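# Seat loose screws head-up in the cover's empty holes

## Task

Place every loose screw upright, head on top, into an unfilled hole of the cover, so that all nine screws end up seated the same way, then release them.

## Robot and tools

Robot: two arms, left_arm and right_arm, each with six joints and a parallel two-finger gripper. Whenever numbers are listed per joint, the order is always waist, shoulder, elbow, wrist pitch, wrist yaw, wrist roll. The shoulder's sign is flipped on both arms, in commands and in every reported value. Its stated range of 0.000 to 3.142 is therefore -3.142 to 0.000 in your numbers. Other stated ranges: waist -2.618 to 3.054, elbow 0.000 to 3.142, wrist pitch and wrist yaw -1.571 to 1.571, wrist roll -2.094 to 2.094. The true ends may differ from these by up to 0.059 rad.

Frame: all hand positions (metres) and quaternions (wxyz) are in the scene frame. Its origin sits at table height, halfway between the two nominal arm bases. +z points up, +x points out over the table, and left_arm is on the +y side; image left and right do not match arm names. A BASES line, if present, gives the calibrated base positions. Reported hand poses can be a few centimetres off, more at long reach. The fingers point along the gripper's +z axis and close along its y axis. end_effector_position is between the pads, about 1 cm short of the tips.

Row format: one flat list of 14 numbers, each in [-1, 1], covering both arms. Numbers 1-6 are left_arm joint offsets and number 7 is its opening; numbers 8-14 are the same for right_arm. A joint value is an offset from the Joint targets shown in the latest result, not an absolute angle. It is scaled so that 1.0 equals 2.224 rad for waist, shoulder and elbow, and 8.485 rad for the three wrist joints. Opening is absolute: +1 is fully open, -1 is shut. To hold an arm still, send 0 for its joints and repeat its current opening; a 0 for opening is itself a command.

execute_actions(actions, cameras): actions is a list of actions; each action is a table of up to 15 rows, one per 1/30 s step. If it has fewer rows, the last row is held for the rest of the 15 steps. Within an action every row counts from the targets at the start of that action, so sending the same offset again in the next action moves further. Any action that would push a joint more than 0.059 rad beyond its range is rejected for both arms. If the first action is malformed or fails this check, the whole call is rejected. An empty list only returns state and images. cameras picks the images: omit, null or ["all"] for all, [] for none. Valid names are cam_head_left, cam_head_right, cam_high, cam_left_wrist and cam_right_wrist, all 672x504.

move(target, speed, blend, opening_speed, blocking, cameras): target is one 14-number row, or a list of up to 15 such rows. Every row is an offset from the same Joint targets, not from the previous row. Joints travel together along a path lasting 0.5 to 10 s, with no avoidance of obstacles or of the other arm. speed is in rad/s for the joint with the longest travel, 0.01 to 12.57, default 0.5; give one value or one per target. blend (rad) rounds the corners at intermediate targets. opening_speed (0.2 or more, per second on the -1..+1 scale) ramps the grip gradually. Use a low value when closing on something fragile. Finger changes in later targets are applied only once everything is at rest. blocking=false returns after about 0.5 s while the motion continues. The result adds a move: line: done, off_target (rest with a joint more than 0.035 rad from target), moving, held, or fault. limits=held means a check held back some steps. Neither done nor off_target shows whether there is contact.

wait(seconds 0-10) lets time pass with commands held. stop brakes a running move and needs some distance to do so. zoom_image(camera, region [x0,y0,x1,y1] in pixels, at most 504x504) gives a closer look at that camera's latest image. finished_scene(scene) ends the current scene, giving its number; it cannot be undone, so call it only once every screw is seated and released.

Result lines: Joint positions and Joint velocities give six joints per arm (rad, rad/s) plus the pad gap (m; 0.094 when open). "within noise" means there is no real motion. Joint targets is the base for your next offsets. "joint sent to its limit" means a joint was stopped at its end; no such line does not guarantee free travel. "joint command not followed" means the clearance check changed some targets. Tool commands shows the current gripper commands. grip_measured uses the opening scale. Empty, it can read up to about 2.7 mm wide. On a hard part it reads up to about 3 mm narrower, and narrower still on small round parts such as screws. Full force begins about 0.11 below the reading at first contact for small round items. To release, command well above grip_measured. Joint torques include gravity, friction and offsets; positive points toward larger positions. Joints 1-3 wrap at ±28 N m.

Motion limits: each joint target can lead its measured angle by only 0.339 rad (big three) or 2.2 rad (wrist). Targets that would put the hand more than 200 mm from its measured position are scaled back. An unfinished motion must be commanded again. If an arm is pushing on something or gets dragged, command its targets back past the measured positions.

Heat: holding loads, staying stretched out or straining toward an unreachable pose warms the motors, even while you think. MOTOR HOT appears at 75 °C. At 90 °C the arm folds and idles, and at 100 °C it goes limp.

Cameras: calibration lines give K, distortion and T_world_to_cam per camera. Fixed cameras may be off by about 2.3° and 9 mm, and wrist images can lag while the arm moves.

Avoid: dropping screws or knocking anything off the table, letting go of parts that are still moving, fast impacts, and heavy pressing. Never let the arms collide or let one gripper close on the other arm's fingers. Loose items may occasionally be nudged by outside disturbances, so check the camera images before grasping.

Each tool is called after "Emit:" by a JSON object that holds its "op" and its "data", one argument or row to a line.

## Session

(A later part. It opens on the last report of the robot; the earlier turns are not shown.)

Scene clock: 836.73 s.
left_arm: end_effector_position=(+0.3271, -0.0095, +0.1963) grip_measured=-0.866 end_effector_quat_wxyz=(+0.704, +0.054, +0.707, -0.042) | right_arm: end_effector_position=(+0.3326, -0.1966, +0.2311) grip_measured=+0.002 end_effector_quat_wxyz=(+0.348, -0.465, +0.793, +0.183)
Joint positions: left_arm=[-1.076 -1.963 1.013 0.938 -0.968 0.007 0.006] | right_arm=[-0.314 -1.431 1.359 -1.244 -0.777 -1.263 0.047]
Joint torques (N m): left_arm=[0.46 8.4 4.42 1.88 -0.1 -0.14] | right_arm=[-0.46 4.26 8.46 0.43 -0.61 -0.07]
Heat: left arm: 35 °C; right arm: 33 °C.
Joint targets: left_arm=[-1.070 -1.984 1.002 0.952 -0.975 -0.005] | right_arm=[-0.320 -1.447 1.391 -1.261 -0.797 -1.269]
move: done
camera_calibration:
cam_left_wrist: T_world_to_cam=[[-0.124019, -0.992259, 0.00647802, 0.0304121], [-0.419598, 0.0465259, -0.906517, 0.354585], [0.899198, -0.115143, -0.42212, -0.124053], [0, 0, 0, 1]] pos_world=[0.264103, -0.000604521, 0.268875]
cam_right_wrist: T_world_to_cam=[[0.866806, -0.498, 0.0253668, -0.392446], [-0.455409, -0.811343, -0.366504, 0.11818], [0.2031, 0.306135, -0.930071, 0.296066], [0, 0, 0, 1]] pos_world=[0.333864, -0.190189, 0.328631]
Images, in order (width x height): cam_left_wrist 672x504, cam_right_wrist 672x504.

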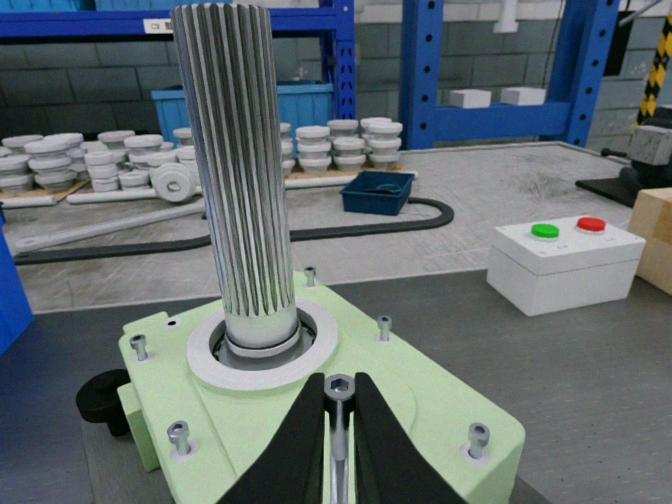

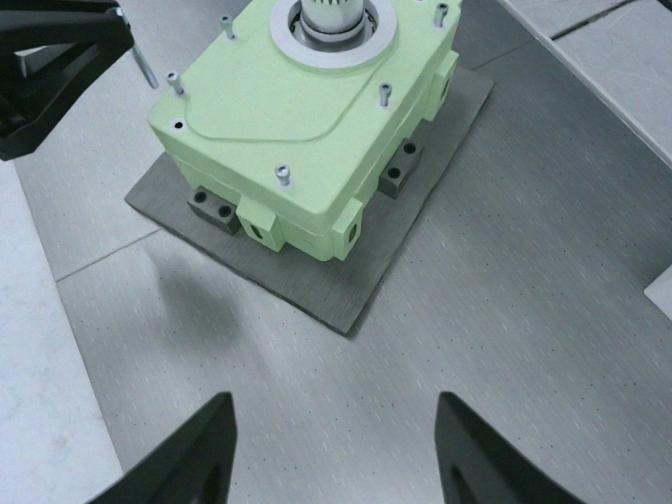

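Emit:
{"op": "move", "data": {
  "target": [0,-0.0288,-0.0153,0.0116,0,0,-0.95,0,0,0,0,0,0,0],
  "speed": 0.2,
  "cameras": ["cam_right_wrist","cam_head_left"]
}}

Emit:
{"op": "zoom_image", "data": {
  "camera": "cam_right_wrist",
  "region": [120, 60, 220, 160]
}}

Emit:
{"op": "zoom_image", "data": {
  "camera": "cam_head_left",
  "region": [360, 240, 420, 300]
}}

Scene clock: 857.73 s.
left_arm: end_effector_position=(+0.3264, -0.0081, +0.1733) grip_measured=-0.866 end_effector_quat_wxyz=(+0.704, +0.052, +0.707, -0.043) | right_arm: end_effector_position=(+0.3326, -0.1966, +0.2311) grip_measured=+0.002 end_effector_quat_wxyz=(+0.348, -0.465, +0.793, +0.183)
Joint positions: left_arm=[-1.076 -2.024 0.98 1.037 -0.968 0.007 0.006] | right_arm=[-0.314 -1.431 1.359 -1.244 -0.777 -1.263 0.047]
Joint torques (N m): left_arm=[0.47 8.12 3.96 1.88 -0.13 -0.12] | right_arm=[-0.46 4.25 8.46 0.43 -0.6 -0.07]
Heat: left arm: 35 °C; right arm: 33 °C.
Joint targets: left_arm=[-1.070 -2.048 0.968 1.050 -0.975 -0.005] | right_arm=[-0.320 -1.447 1.391 -1.261 -0.797 -1.269]
move: done
camera_calibration:
cam_right_wrist: T_world_to_cam=[[0.866806, -0.498, 0.0253668, -0.392446], [-0.455409, -0.811343, -0.366504, 0.11818], [0.2031, 0.306135, -0.930071, 0.296066], [0, 0, 0, 1]] pos_world=[0.333864, -0.190189, 0.328631]
Images, in order (width x height): cam_head_left 672x504, cam_right_wrist 672x504.

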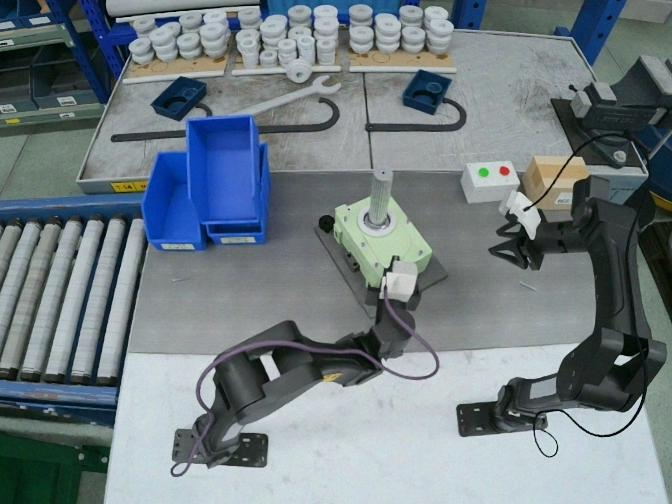

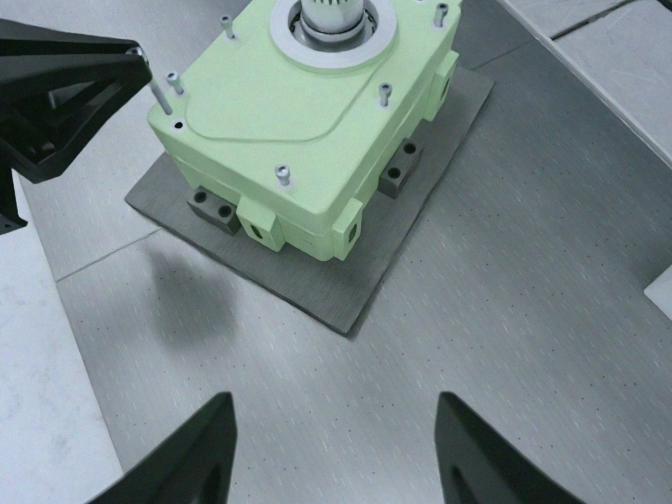

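Scaled by 5.040 from the camera's 672x504 image, which has a finer 960x720 frame.

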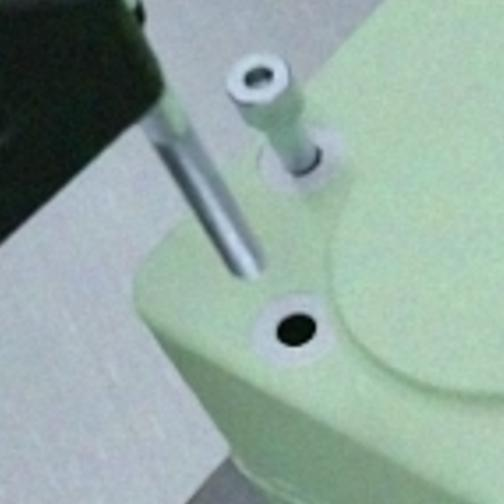

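Scaled by 8.400 from the camera's 672x504 image, which has a finer 960x720 frame.

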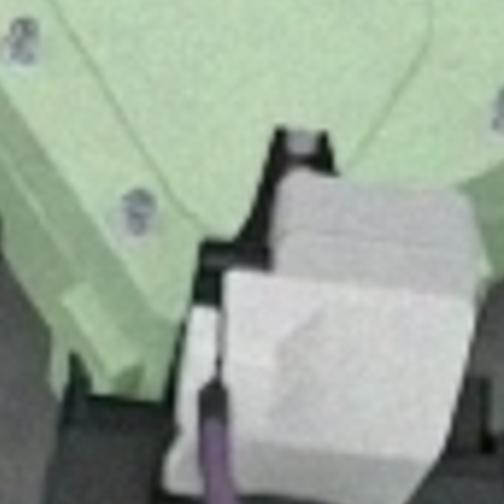

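Emit:
{"op": "move", "data": {
  "target": [0.0061,-0.0118,-0.0066,0.0047,0,0,-0.95,0,0,0,0,0,0,0],
  "speed": 0.1,
  "cameras": ["cam_right_wrist"]
}}

Emit:
{"op": "zoom_image", "data": {
  "camera": "cam_right_wrist",
  "region": [120, 60, 220, 160]
}}

Scene clock: 875.50 s.
left_arm: end_effector_position=(+0.3306, -0.0022, +0.1638) grip_measured=-0.866 end_effector_quat_wxyz=(+0.705, +0.047, +0.707, -0.039) | right_arm: end_effector_position=(+0.3326, -0.1966, +0.2311) grip_measured=+0.002 end_effector_quat_wxyz=(+0.348, -0.465, +0.793, +0.183)
Joint positions: left_arm=[-1.062 -2.049 0.966 1.076 -0.968 0.007 0.006] | right_arm=[-0.314 -1.431 1.359 -1.244 -0.777 -1.263 0.047]
Joint torques (N m): left_arm=[0.44 8.05 3.85 1.86 -0.11 -0.15] | right_arm=[-0.46 4.25 8.44 0.43 -0.6 -0.07]
Heat: left arm: 35 °C; right arm: 33 °C.
Joint targets: left_arm=[-1.057 -2.075 0.953 1.090 -0.975 -0.005] | right_arm=[-0.320 -1.447 1.391 -1.261 -0.797 -1.269]
move: done
camera_calibration:
cam_right_wrist: T_world_to_cam=[[0.866806, -0.498, 0.0253668, -0.392446], [-0.455409, -0.811343, -0.366504, 0.11818], [0.2031, 0.306135, -0.930071, 0.296066], [0, 0, 0, 1]] pos_world=[0.333864, -0.190189, 0.328631]
Images, in order (width x height): cam_right_wrist 672x504.

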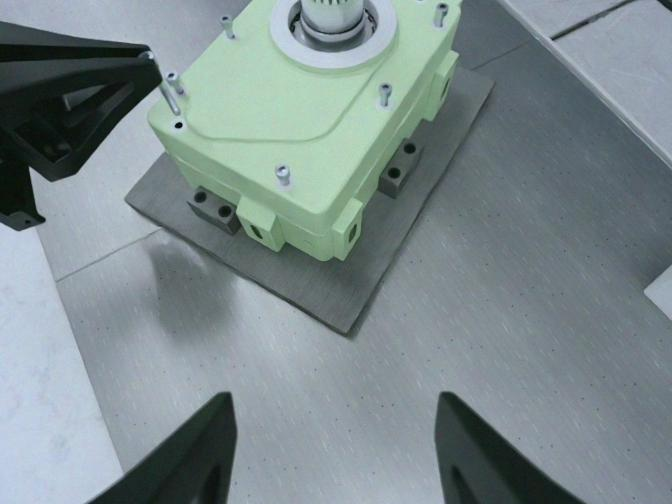

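Scaled by 5.040 from the camera's 672x504 image, which has a finer 960x720 frame.

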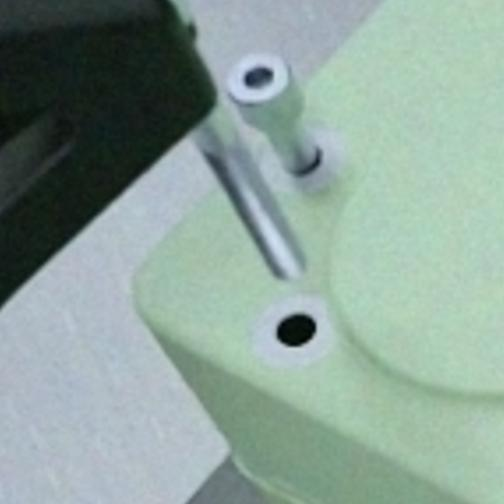

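Emit:
{"op": "move", "data": {
  "target": [-0.0075,-0.0055,-0.0015,0.0018,0,0,-0.95,0,0,0,0,0,0,0],
  "speed": 0.08,
  "cameras": ["cam_right_wrist"]
}}

Emit:
{"op": "zoom_image", "data": {
  "camera": "cam_right_wrist",
  "region": [120, 60, 220, 160]
}}

Scene clock: 889.00 s.
left_arm: end_effector_position=(+0.3288, -0.0047, +0.1612) grip_measured=-0.866 end_effector_quat_wxyz=(+0.705, +0.048, +0.706, -0.042) | right_arm: end_effector_position=(+0.3326, -0.1966, +0.2311) grip_measured=+0.002 end_effector_quat_wxyz=(+0.348, -0.465, +0.793, +0.183)
Joint positions: left_arm=[-1.068 -2.06 0.966 1.092 -0.968 0.007 0.006] | right_arm=[-0.314 -1.431 1.359 -1.244 -0.777 -1.263 0.047]
Joint torques (N m): left_arm=[-0.36 7.95 3.38 1.83 -0.11 -0.11] | right_arm=[-0.46 4.25 8.44 0.43 -0.6 -0.06]
Heat: left arm: 35 °C; right arm: 33 °C.
Joint targets: left_arm=[-1.073 -2.087 0.950 1.106 -0.975 -0.005] | right_arm=[-0.320 -1.447 1.391 -1.261 -0.797 -1.269]
move: done
camera_calibration:
cam_right_wrist: T_world_to_cam=[[0.866806, -0.498, 0.0253668, -0.392446], [-0.455409, -0.811343, -0.366504, 0.11818], [0.2031, 0.306135, -0.930071, 0.296066], [0, 0, 0, 1]] pos_world=[0.333864, -0.190189, 0.328631]
Images, in order (width x height): cam_right_wrist 672x504.

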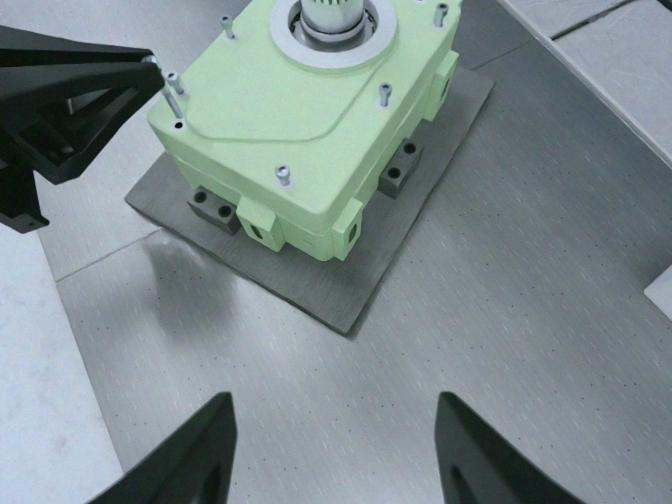

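Scaled by 5.040 from the camera's 672x504 image, which has a finer 960x720 frame.

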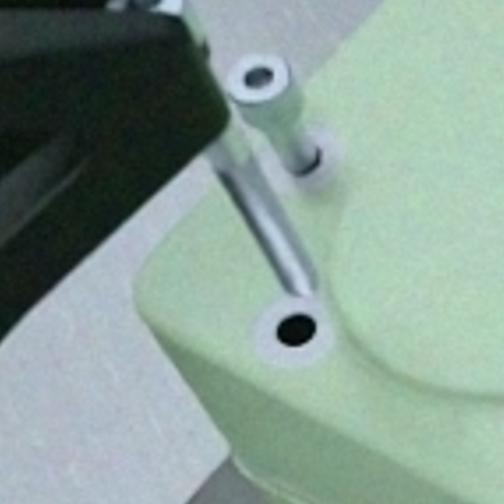

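Emit:
{"op": "move", "data": {
  "target": [-0.0034,0,-0.0022,0.0006,0,0,-0.95,0,0,0,0,0,0,0],
  "speed": 0.08,
  "cameras": ["cam_right_wrist"]
}}

Emit:
{"op": "zoom_image", "data": {
  "camera": "cam_right_wrist",
  "region": [120, 60, 220, 160]
}}

Scene clock: 901.73 s.
left_arm: end_effector_position=(+0.3255, -0.0059, +0.1596) grip_measured=-0.866 end_effector_quat_wxyz=(+0.705, +0.051, +0.706, -0.044) | right_arm: end_effector_position=(+0.3326, -0.1966, +0.2311) grip_measured=+0.002 end_effector_quat_wxyz=(+0.348, -0.465, +0.793, +0.183)
Joint positions: left_arm=[-1.075 -2.06 0.959 1.097 -0.969 0.007 0.006] | right_arm=[-0.314 -1.431 1.359 -1.244 -0.777 -1.263 0.047]
Joint torques (N m): left_arm=[-0.47 7.97 3.59 1.85 -0.11 -0.15] | right_arm=[-0.46 4.25 8.46 0.43 -0.6 -0.06]
Heat: left arm: 36 °C; right arm: 33 °C.
Joint targets: left_arm=[-1.081 -2.087 0.945 1.111 -0.975 -0.005] | right_arm=[-0.320 -1.447 1.391 -1.261 -0.797 -1.269]
move: done
camera_calibration:
cam_right_wrist: T_world_to_cam=[[0.866806, -0.498, 0.0253668, -0.392446], [-0.455409, -0.811343, -0.366504, 0.11818], [0.2031, 0.306135, -0.930071, 0.296066], [0, 0, 0, 1]] pos_world=[0.333864, -0.190189, 0.328631]
Images, in order (width x height): cam_right_wrist 672x504.

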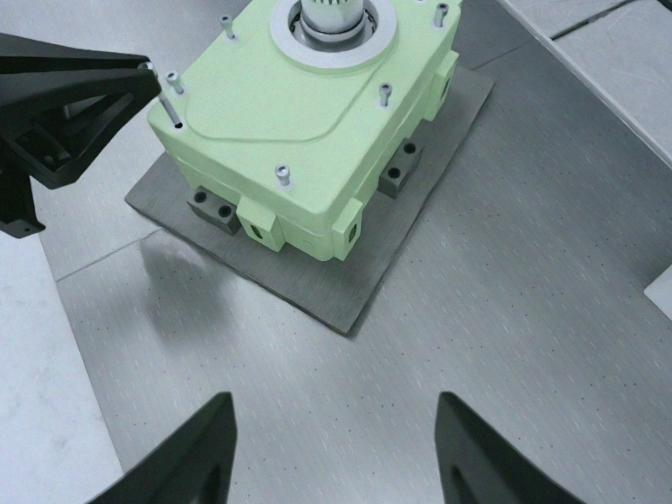

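Scaled by 5.040 from the camera's 672x504 image, which has a finer 960x720 frame.

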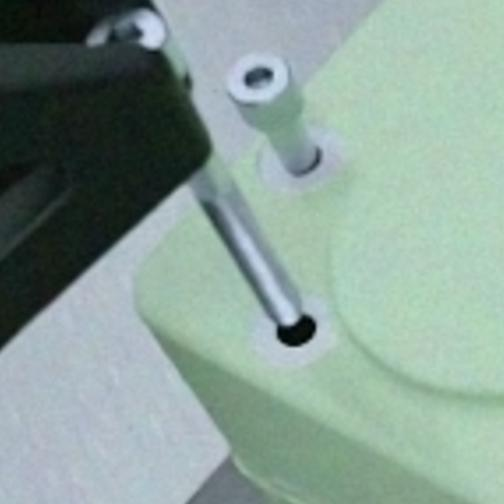

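Emit:
{"op": "move", "data": {
  "target": [0,-0.0060,0,0.0016,0,0,-0.95,0,0,0,0,0,0,0],
  "speed": 0.06,
  "cameras": ["cam_right_wrist"]
}}

Emit:
{"op": "zoom_image", "data": {
  "camera": "cam_right_wrist",
  "region": [120, 60, 220, 160]
}}

Scene clock: 909.40 s.
left_arm: end_effector_position=(+0.3257, -0.0063, +0.1558) grip_measured=-0.866 end_effector_quat_wxyz=(+0.705, +0.051, +0.706, -0.044) | right_arm: end_effector_position=(+0.3326, -0.1966, +0.2311) grip_measured=+0.002 end_effector_quat_wxyz=(+0.348, -0.465, +0.793, +0.183)
Joint positions: left_arm=[-1.075 -2.073 0.959 1.11 -0.969 0.007 0.006] | right_arm=[-0.314 -1.431 1.359 -1.244 -0.777 -1.263 0.047]
Joint torques (N m): left_arm=[-0.34 7.84 3.67 1.89 -0.1 -0.12] | right_arm=[-0.46 4.26 8.44 0.43 -0.6 -0.07]
Heat: left arm: 36 °C; right arm: 33 °C.
Joint targets: left_arm=[-1.081 -2.101 0.945 1.124 -0.975 -0.005] | right_arm=[-0.320 -1.447 1.391 -1.261 -0.797 -1.269]
move: done
camera_calibration:
cam_right_wrist: T_world_to_cam=[[0.866806, -0.498, 0.0253668, -0.392446], [-0.455409, -0.811343, -0.366504, 0.11818], [0.2031, 0.306135, -0.930071, 0.296066], [0, 0, 0, 1]] pos_world=[0.333864, -0.190189, 0.328631]
Images, in order (width x height): cam_right_wrist 672x504.

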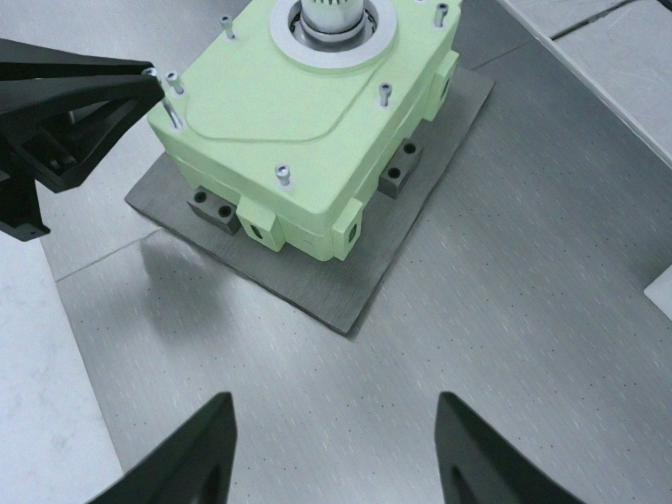

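Scaled by 5.040 from the camera's 672x504 image, which has a finer 960x720 frame.

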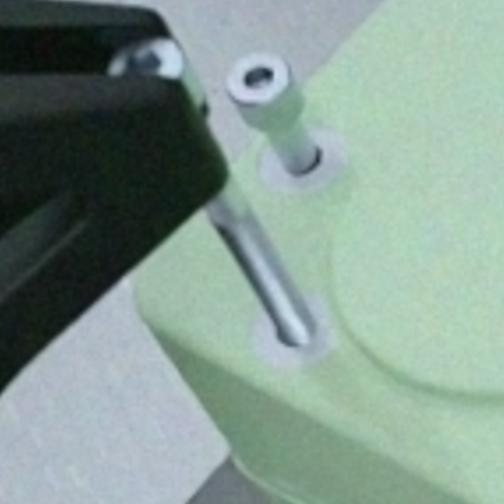

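Emit:
{"op": "move", "data": {
  "target": [0,-0.0132,-0.0037,0.0044,0,0,-0.95,0,0,0,0,0,0,0],
  "speed": 0.08,
  "cameras": ["cam_right_wrist"]
}}

Emit:
{"op": "zoom_image", "data": {
  "camera": "cam_right_wrist",
  "region": [120, 60, 220, 160]
}}

Scene clock: 916.73 s.
left_arm: end_effector_position=(+0.3257, -0.0062, +0.1520) grip_measured=-0.866 end_effector_quat_wxyz=(+0.709, +0.044, +0.702, -0.051) | right_arm: end_effector_position=(+0.3326, -0.1966, +0.2311) grip_measured=+0.002 end_effector_quat_wxyz=(+0.348, -0.465, +0.793, +0.183)
Joint positions: left_arm=[-1.075 -2.098 0.954 1.163 -0.969 0.007 0.006] | right_arm=[-0.314 -1.431 1.359 -1.244 -0.777 -1.263 0.047]
Joint torques (N m): left_arm=[-0.47 7.68 3.25 1.7 -0.09 -0.11] | right_arm=[-0.46 4.25 8.44 0.43 -0.6 -0.06]
Heat: left arm: 36 °C; right arm: 33 °C.
Joint targets: left_arm=[-1.081 -2.130 0.937 1.161 -0.975 -0.005] | right_arm=[-0.320 -1.447 1.391 -1.261 -0.797 -1.269]
move: done
camera_calibration:
cam_right_wrist: T_world_to_cam=[[0.866806, -0.498, 0.0253668, -0.392446], [-0.455409, -0.811343, -0.366504, 0.11818], [0.2031, 0.306135, -0.930071, 0.296066], [0, 0, 0, 1]] pos_world=[0.333864, -0.190189, 0.328631]
Images, in order (width x height): cam_right_wrist 672x504.

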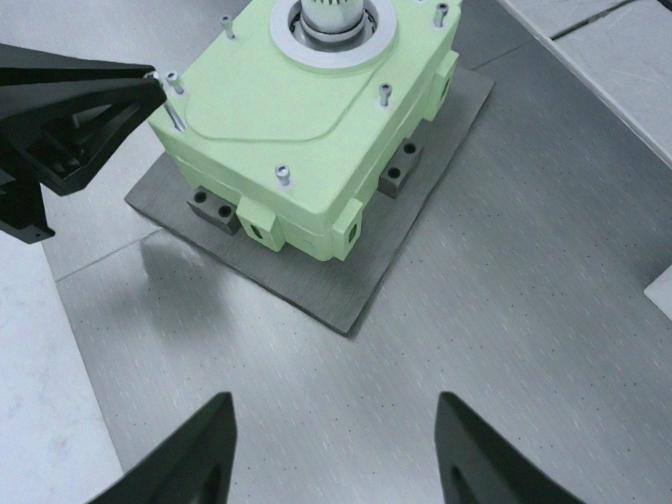

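Scaled by 5.040 from the camera's 672x504 image, which has a finer 960x720 frame.

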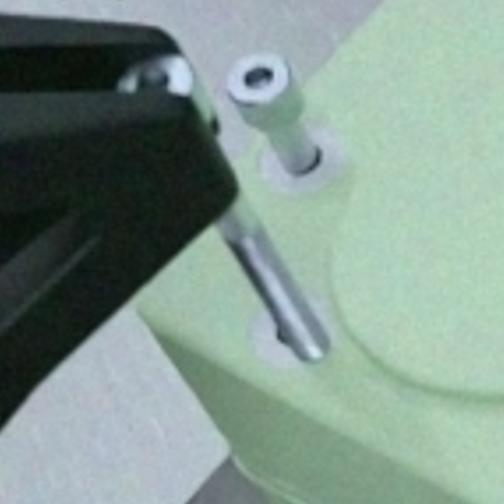

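Emit:
{"op": "move", "data": {
  "target": [0,0.0396,0,-0.006,-0.0007,0,-0.95,0,0,0,0,0,0,0],
  "speed": 0.1,
  "cameras": ["cam_right_wrist"]
}}

Emit:
{"op": "zoom_image", "data": {
  "camera": "cam_right_wrist",
  "region": [120, 60, 220, 160]
}}

Scene clock: 941.93 s.
left_arm: end_effector_position=(+0.3255, -0.0047, +0.1557) grip_measured=-0.866 end_effector_quat_wxyz=(+0.707, +0.046, +0.704, -0.046) | right_arm: end_effector_position=(+0.3326, -0.1966, +0.2311) grip_measured=+0.002 end_effector_quat_wxyz=(+0.348, -0.465, +0.793, +0.183)
Joint positions: left_arm=[-1.075 -2.077 0.953 1.132 -0.974 0.007 0.006] | right_arm=[-0.314 -1.431 1.359 -1.244 -0.777 -1.263 0.047]
Joint torques (N m): left_arm=[-0.42 13.91 3.3 1.52 -0.09 -0.12] | right_arm=[-0.47 4.25 8.46 0.43 -0.6 -0.07]
Heat: left arm: 36 °C; right arm: 33 °C.
Joint targets: left_arm=[-1.081 -2.042 0.937 1.111 -0.981 -0.005] | right_arm=[-0.320 -1.447 1.391 -1.261 -0.797 -1.269]
move: done
camera_calibration:
cam_right_wrist: T_world_to_cam=[[0.866806, -0.498, 0.0253668, -0.392446], [-0.455409, -0.811343, -0.366504, 0.11818], [0.2031, 0.306135, -0.930071, 0.296066], [0, 0, 0, 1]] pos_world=[0.333864, -0.190189, 0.328631]
Images, in order (width x height): cam_right_wrist 672x504.

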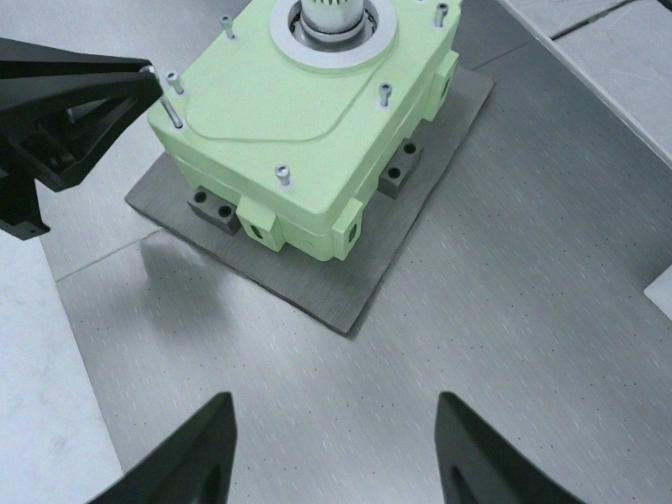

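Scaled by 5.040 from the camera's 672x504 image, which has a finer 960x720 frame.

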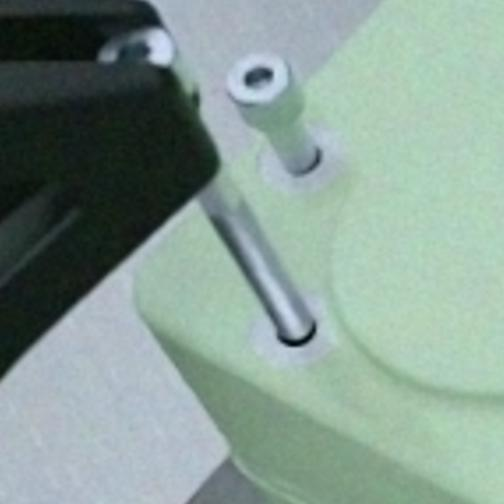

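Emit:
{"op": "move", "data": {
  "target": [
    [0,-0.0306,0,0.002,0,0,-0.95,0,0,0,0,0,0,0],
    [0,-0.0396,-0.0022,0.0056,0,0,-0.95,0,0,0,0,0,0,0]
  ],
  "speed": 0.06,
  "cameras": ["cam_right_wrist"]
}}

Emit:
{"op": "zoom_image", "data": {
  "camera": "cam_right_wrist",
  "region": [120, 60, 220, 160]
}}

Scene clock: 952.50 s.
left_arm: end_effector_position=(+0.3255, -0.0044, +0.1517) grip_measured=-0.866 end_effector_quat_wxyz=(+0.709, +0.042, +0.702, -0.049) | right_arm: end_effector_position=(+0.3326, -0.1966, +0.2311) grip_measured=+0.002 end_effector_quat_wxyz=(+0.348, -0.465, +0.793, +0.183)
Joint positions: left_arm=[-1.075 -2.096 0.95 1.166 -0.975 0.007 0.006] | right_arm=[-0.314 -1.431 1.359 -1.244 -0.777 -1.263 0.047]
Joint torques (N m): left_arm=[-0.43 7.49 3.14 1.66 -0.1 -0.1] | right_arm=[-0.46 4.25 8.46 0.43 -0.61 -0.07]
Heat: left arm: 36 °C; right arm: 33 °C.
Joint targets: left_arm=[-1.081 -2.130 0.932 1.158 -0.981 -0.005] | right_arm=[-0.320 -1.447 1.391 -1.261 -0.797 -1.269]
move: done
camera_calibration:
cam_right_wrist: T_world_to_cam=[[0.866806, -0.498, 0.0253668, -0.392446], [-0.455409, -0.811343, -0.366504, 0.11818], [0.2031, 0.306135, -0.930071, 0.296066], [0, 0, 0, 1]] pos_world=[0.333864, -0.190189, 0.328631]
Images, in order (width x height): cam_right_wrist 672x504.

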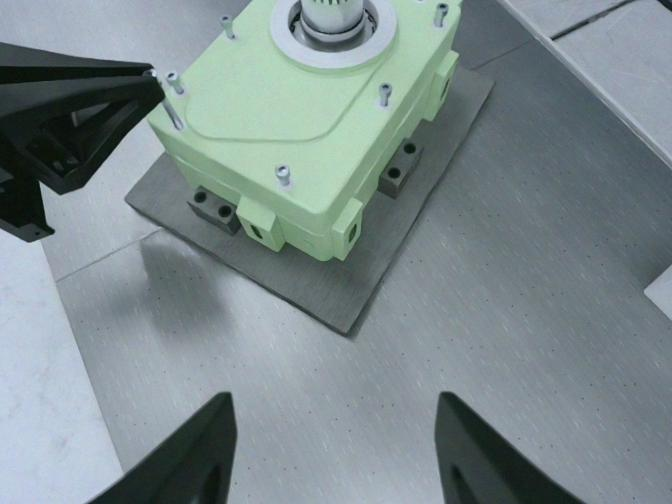

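Scaled by 5.040 from the camera's 672x504 image, which has a finer 960x720 frame.

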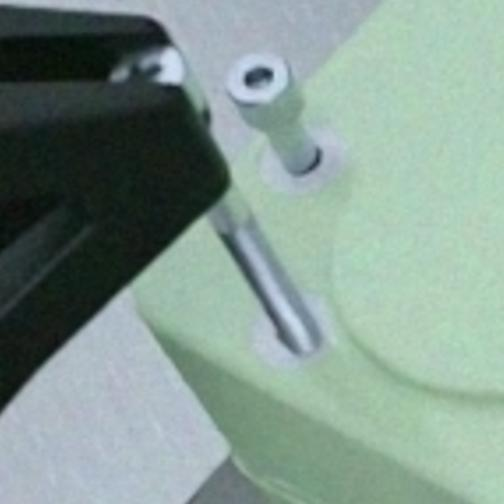

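Emit:
{"op": "move", "data": {
  "target": [0,0.0390,0,-0.0055,-0.0012,0,-0.95,0,0,0,0,0,0,0],
  "speed": 0.1,
  "cameras": ["cam_right_wrist"]
}}

Emit:
{"op": "zoom_image", "data": {
  "camera": "cam_right_wrist",
  "region": [120, 60, 220, 160]
}}

Scene clock: 964.00 s.
left_arm: end_effector_position=(+0.3250, -0.0016, +0.1525) grip_measured=-0.866 end_effector_quat_wxyz=(+0.706, +0.045, +0.706, -0.040) | right_arm: end_effector_position=(+0.3326, -0.1966, +0.2311) grip_measured=+0.002 end_effector_quat_wxyz=(+0.348, -0.465, +0.793, +0.183)
Joint positions: left_arm=[-1.075 -2.079 0.946 1.133 -0.984 0.007 0.006] | right_arm=[-0.314 -1.431 1.359 -1.244 -0.777 -1.263 0.047]
Joint torques (N m): left_arm=[-0.39 13.89 3.59 1.52 -0.11 -0.13] | right_arm=[-0.46 4.25 8.46 0.43 -0.61 -0.07]
Heat: left arm: 35 °C; right arm: 33 °C.
Joint targets: left_arm=[-1.081 -2.043 0.932 1.111 -0.991 -0.005] | right_arm=[-0.320 -1.447 1.391 -1.261 -0.797 -1.269]
move: off_target (left_arm); left_arm: the shoulder is farthest, 0.036 rad from its target
camera_calibration:
cam_right_wrist: T_world_to_cam=[[0.866806, -0.498, 0.0253668, -0.392446], [-0.455409, -0.811343, -0.366504, 0.11818], [0.2031, 0.306135, -0.930071, 0.296066], [0, 0, 0, 1]] pos_world=[0.333864, -0.190189, 0.328631]
Images, in order (width x height): cam_right_wrist 672x504.

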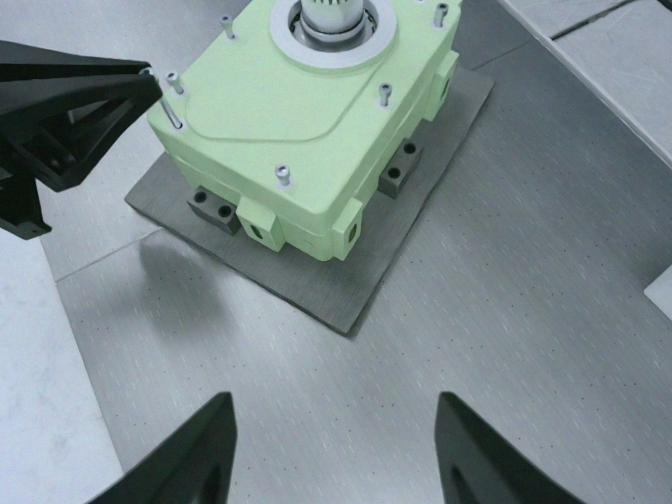

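Scaled by 5.040 from the camera's 672x504 image, which has a finer 960x720 frame.

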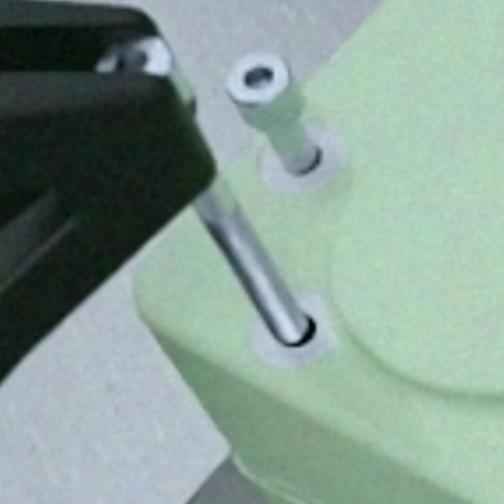

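Emit:
{"op": "execute_actions", "data": {
  "actions": []
}}

Emit:
{"op": "zoom_image", "data": {
  "camera": "cam_right_wrist",
  "region": [120, 60, 220, 160]
}}

Scene clock: 1017.00 s.
left_arm: end_effector_position=(+0.3250, -0.0016, +0.1525) grip_measured=-0.866 end_effector_quat_wxyz=(+0.706, +0.045, +0.706, -0.040) | right_arm: end_effector_position=(+0.3326, -0.1966, +0.2311) grip_measured=+0.002 end_effector_quat_wxyz=(+0.348, -0.465, +0.793, +0.183)
Joint positions: left_arm=[-1.075 -2.079 0.946 1.133 -0.984 0.007 0.006] | right_arm=[-0.314 -1.431 1.359 -1.244 -0.777 -1.263 0.047]
Joint velocities: within noise
Joint torques (N m): left_arm=[-0.47 13.89 3.49 1.48 -0.11 -0.14] | right_arm=[-0.47 4.25 8.46 0.43 -0.61 -0.07]
Heat: left arm: 35 °C; right arm: 33 °C.
Joint targets: left_arm=[-1.081 -2.043 0.932 1.111 -0.991 -0.005] | right_arm=[-0.320 -1.447 1.391 -1.261 -0.797 -1.269]
Tool commands: left_gripper/opening=-0.95 right_gripper/opening=+0.0
camera_calibration:
cam_left_wrist: T_world_to_cam=[[-0.108518, -0.993971, 0.0156933, 0.0318271], [-0.415795, 0.0310445, -0.908929, 0.312757], [0.902961, -0.105161, -0.416656, -0.141856], [0, 0, 0, 1]] pos_world=[0.261587, 0.0070081, 0.224669]
cam_right_wrist: T_world_to_cam=[[0.866806, -0.498, 0.0253668, -0.392446], [-0.455409, -0.811343, -0.366504, 0.11818], [0.2031, 0.306135, -0.930071, 0.296066], [0, 0, 0, 1]] pos_world=[0.333864, -0.190189, 0.328631]

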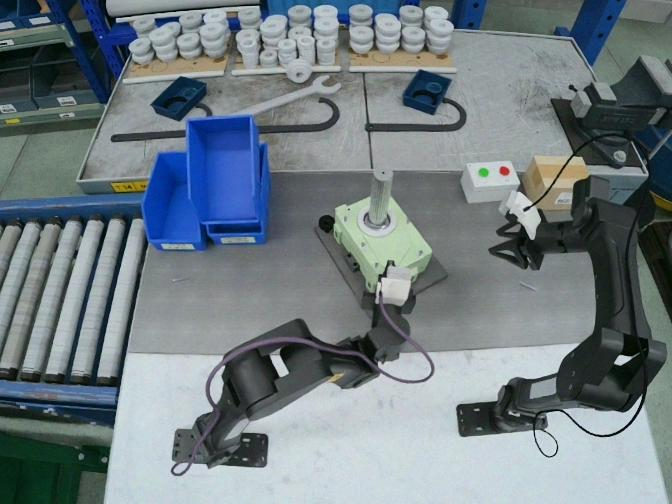

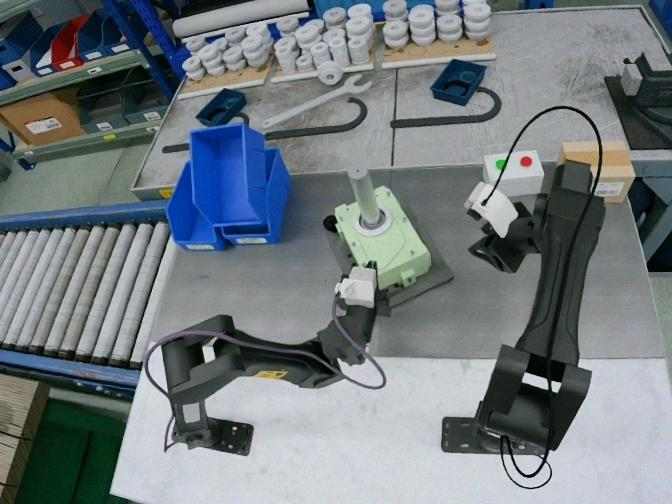

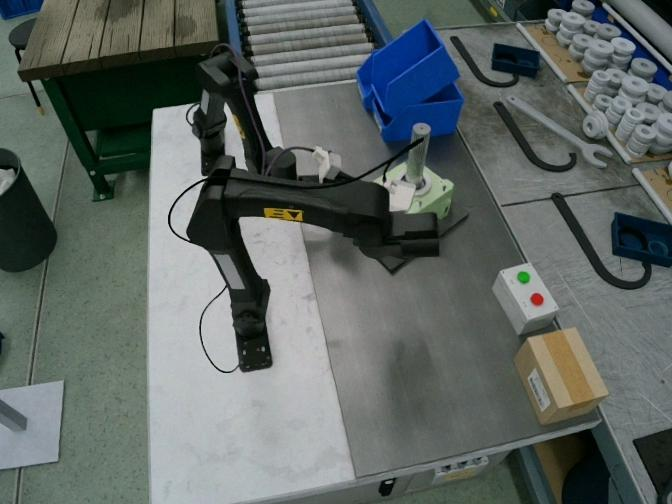

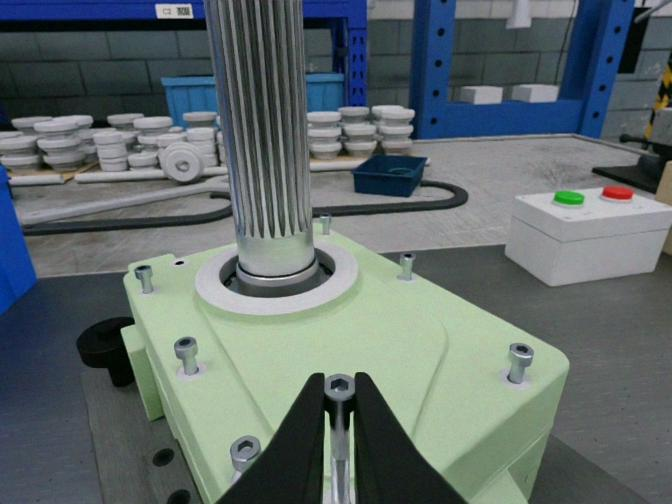

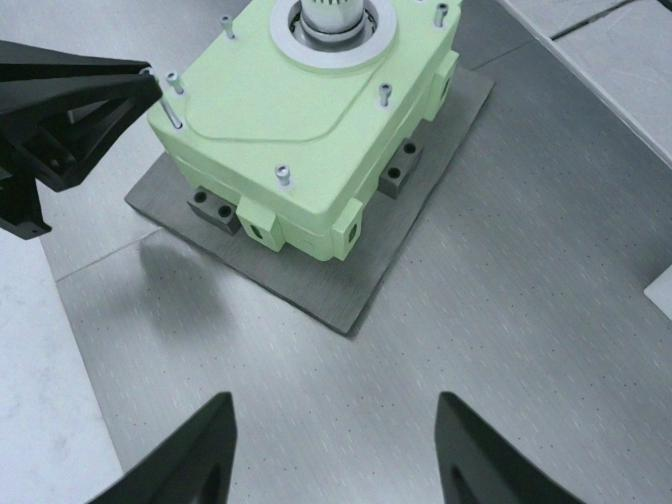

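Scaled by 5.040 from the camera's 672x504 image, which has a finer 960x720 frame.

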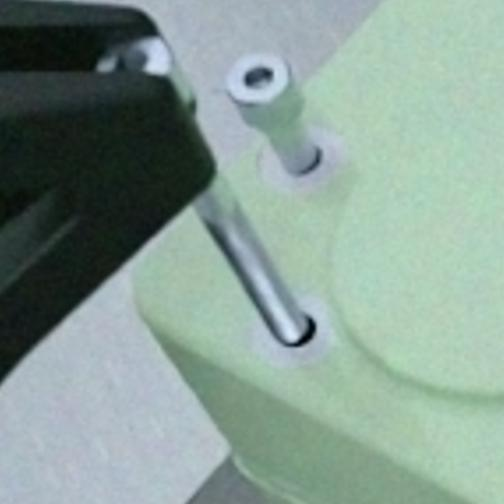

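Emit:
{"op": "move", "data": {
  "target": [0,-0.0405,-0.0018,0.0068,0,0,-0.95,0,0,0,0,0,0,0],
  "speed": 0.1,
  "cameras": ["cam_right_wrist"]
}}

Emit:
{"op": "zoom_image", "data": {
  "camera": "cam_right_wrist",
  "region": [120, 60, 220, 160]
}}

Scene clock: 1031.70 s.
left_arm: end_effector_position=(+0.3251, -0.0015, +0.1423) grip_measured=-0.866 end_effector_quat_wxyz=(+0.704, +0.048, +0.708, -0.036) | right_arm: end_effector_position=(+0.3326, -0.1966, +0.2311) grip_measured=+0.002 end_effector_quat_wxyz=(+0.348, -0.465, +0.793, +0.183)
Joint positions: left_arm=[-1.075 -2.107 0.942 1.154 -0.984 0.007 0.006] | right_arm=[-0.314 -1.431 1.359 -1.244 -0.777 -1.263 0.047]
Joint torques (N m): left_arm=[-0.46 8.17 3.22 1.88 -0.1 -0.13] | right_arm=[-0.46 4.25 8.46 0.43 -0.6 -0.07]
Heat: left arm: 36 °C; right arm: 33 °C.
Joint targets: left_arm=[-1.081 -2.133 0.928 1.169 -0.991 -0.005] | right_arm=[-0.320 -1.447 1.391 -1.261 -0.797 -1.269]
move: done
camera_calibration:
cam_right_wrist: T_world_to_cam=[[0.866806, -0.498, 0.0253668, -0.392446], [-0.455409, -0.811343, -0.366504, 0.11818], [0.2031, 0.306135, -0.930071, 0.296066], [0, 0, 0, 1]] pos_world=[0.333864, -0.190189, 0.328631]
Images, in order (width x height): cam_right_wrist 672x504.

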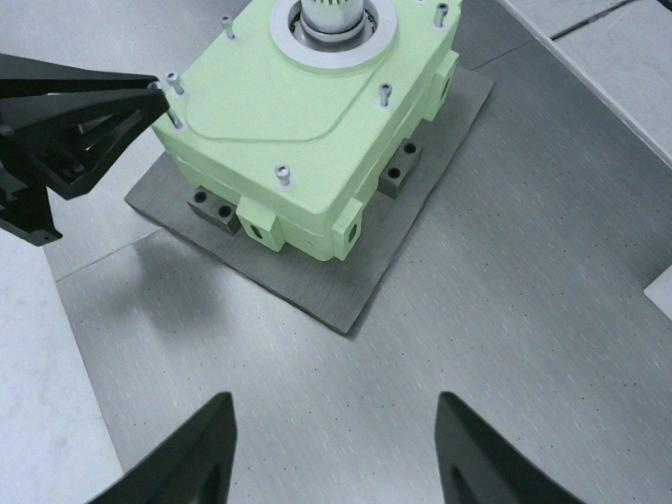

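Scaled by 5.040 from the camera's 672x504 image, which has a finer 960x720 frame.

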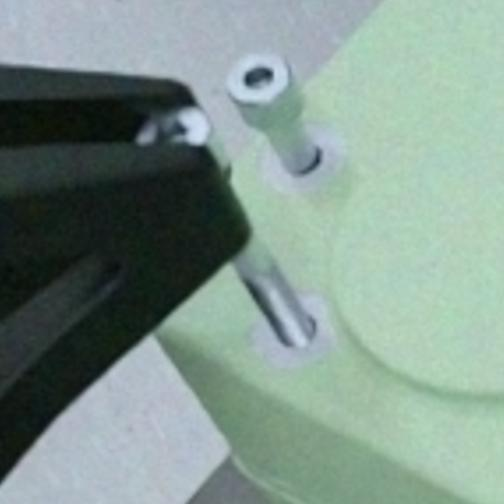

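Emit:
{"op": "move", "data": {
  "target": [0,0,0,0,0,0,-0.6,0,0,0,0,0,0,0],
  "opening_speed": 0.4,
  "cameras": ["cam_right_wrist","cam_left_wrist"]
}}

Emit:
{"op": "zoom_image", "data": {
  "camera": "cam_right_wrist",
  "region": [120, 60, 220, 160]
}}

Scene clock: 1039.53 s.
left_arm: end_effector_position=(+0.3251, -0.0015, +0.1429) grip_measured=-0.603 end_effector_quat_wxyz=(+0.705, +0.047, +0.707, -0.037) | right_arm: end_effector_position=(+0.3326, -0.1966, +0.2311) grip_measured=+0.002 end_effector_quat_wxyz=(+0.348, -0.465, +0.793, +0.183)
Joint positions: left_arm=[-1.075 -2.107 0.942 1.157 -0.984 0.006 0.019] | right_arm=[-0.314 -1.431 1.359 -1.244 -0.777 -1.263 0.047]
Joint torques (N m): left_arm=[-0.44 8.02 3.3 1.84 -0.11 -0.14] | right_arm=[-0.46 4.26 8.46 0.43 -0.6 -0.06]
Heat: left arm: 35 °C; right arm: 33 °C.
Joint targets: left_arm=[-1.081 -2.133 0.928 1.169 -0.991 -0.005] | right_arm=[-0.320 -1.447 1.391 -1.261 -0.797 -1.269]
move: done
camera_calibration:
cam_left_wrist: T_world_to_cam=[[-0.107785, -0.994124, 0.0100217, 0.032634], [-0.418857, 0.0362667, -0.907328, 0.304778], [0.901632, -0.101994, -0.420305, -0.144975], [0, 0, 0, 1]] pos_world=[0.26189, 0.00660234, 0.215272]
cam_right_wrist: T_world_to_cam=[[0.866806, -0.498, 0.0253668, -0.392446], [-0.455409, -0.811343, -0.366504, 0.11818], [0.2031, 0.306135, -0.930071, 0.296066], [0, 0, 0, 1]] pos_world=[0.333864, -0.190189, 0.328631]
Images, in order (width x height): cam_left_wrist 672x504, cam_right_wrist 672x504.

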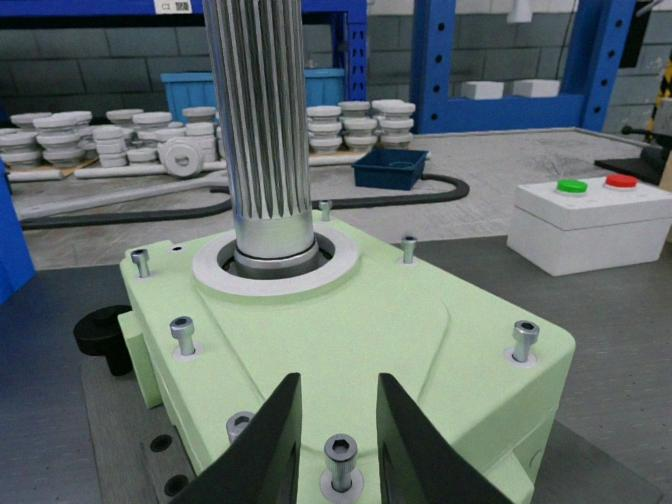

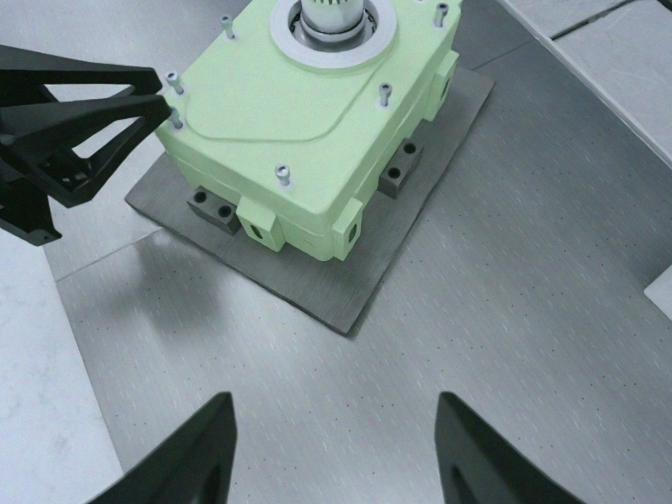

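Scaled by 5.040 from the camera's 672x504 image, which has a finer 960x720 frame.

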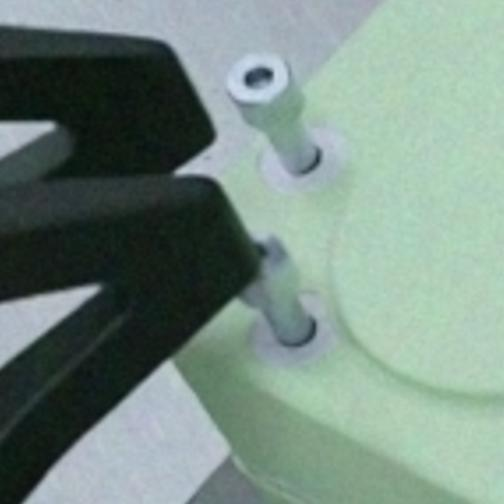

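Emit:
{"op": "move", "data": {
  "target": [
    [0,0.0899,-0.045,-0.0118,0,0,-0.6,0,0,0,0,0,0,0],
    [0.0,0.14,0.1,-0.08,0.06,0,-0.6,0,0,0,0,0,0,0]
  ],
  "speed": 0.5,
  "cameras": ["cam_right_wrist","cam_left_wrist","cam_head_left"]
}}

Emit:
{"op": "zoom_image", "data": {
  "camera": "cam_right_wrist",
  "region": [120, 0, 420, 200]
}}

Scene clock: 1063.13 s.
left_arm: end_effector_position=(+0.2960, -0.0869, +0.2056) grip_measured=-0.603 end_effector_quat_wxyz=(+0.618, +0.269, +0.723, -0.155) | right_arm: end_effector_position=(+0.3326, -0.1966, +0.2311) grip_measured=+0.002 end_effector_quat_wxyz=(+0.348, -0.465, +0.793, +0.183)
Joint positions: left_arm=[-1.075 -1.853 1.127 0.511 -0.491 0.006 0.019] | right_arm=[-0.314 -1.431 1.359 -1.244 -0.777 -1.263 0.047]
Joint torques (N m): left_arm=[-0.46 13.09 8.1 1.72 0 -0.14] | right_arm=[-0.46 4.25 8.46 0.43 -0.61 -0.06]
Heat: left arm: 36 °C; right arm: 33 °C.
Joint targets: left_arm=[-1.081 -1.822 1.150 0.490 -0.482 -0.005] | right_arm=[-0.320 -1.447 1.391 -1.261 -0.797 -1.269]
move: done
camera_calibration:
cam_left_wrist: T_world_to_cam=[[-0.568957, -0.817806, -0.086494, 0.115675], [-0.435869, 0.389073, -0.811566, 0.368641], [0.697356, -0.424046, -0.577822, -0.0361399], [0, 0, 0, 1]] pos_world=[0.251696, -0.0641535, 0.2883]
cam_right_wrist: T_world_to_cam=[[0.866806, -0.498, 0.0253668, -0.392446], [-0.455409, -0.811343, -0.366504, 0.11818], [0.2031, 0.306135, -0.930071, 0.296066], [0, 0, 0, 1]] pos_world=[0.333864, -0.190189, 0.328631]
Images, in order (width x height): cam_head_left 672x504, cam_left_wrist 672x504, cam_right_wrist 672x504.

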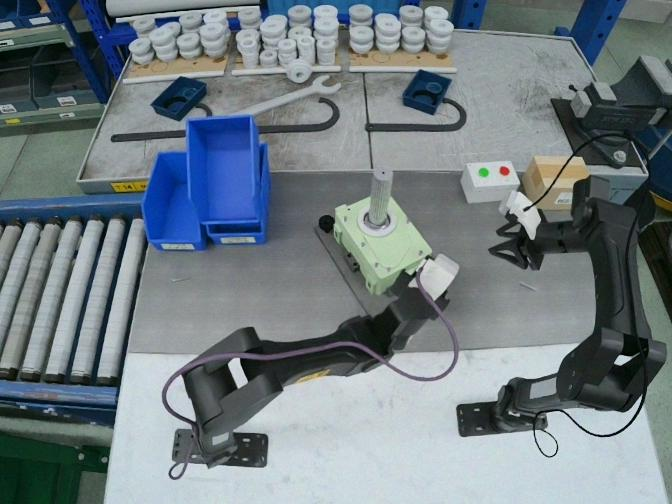

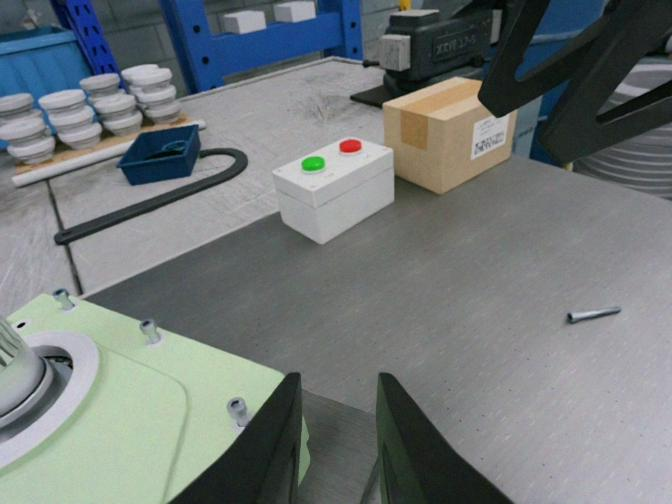

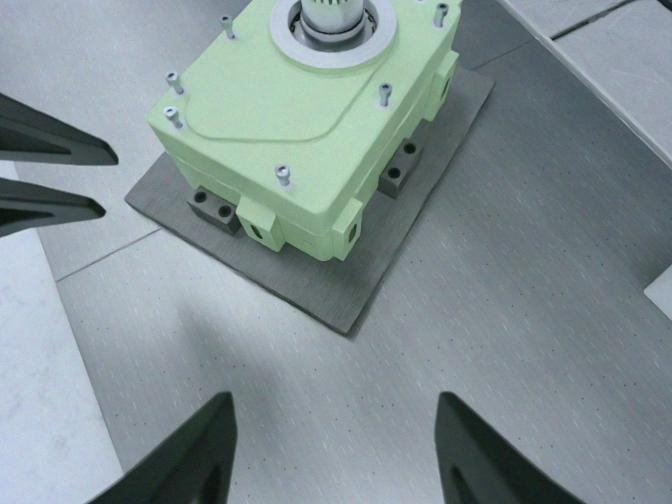

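Scaled by 1.680 from the camera's 672x504 image, which has a finer 960x720 frame.

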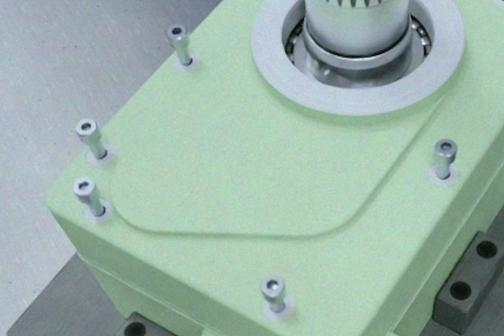

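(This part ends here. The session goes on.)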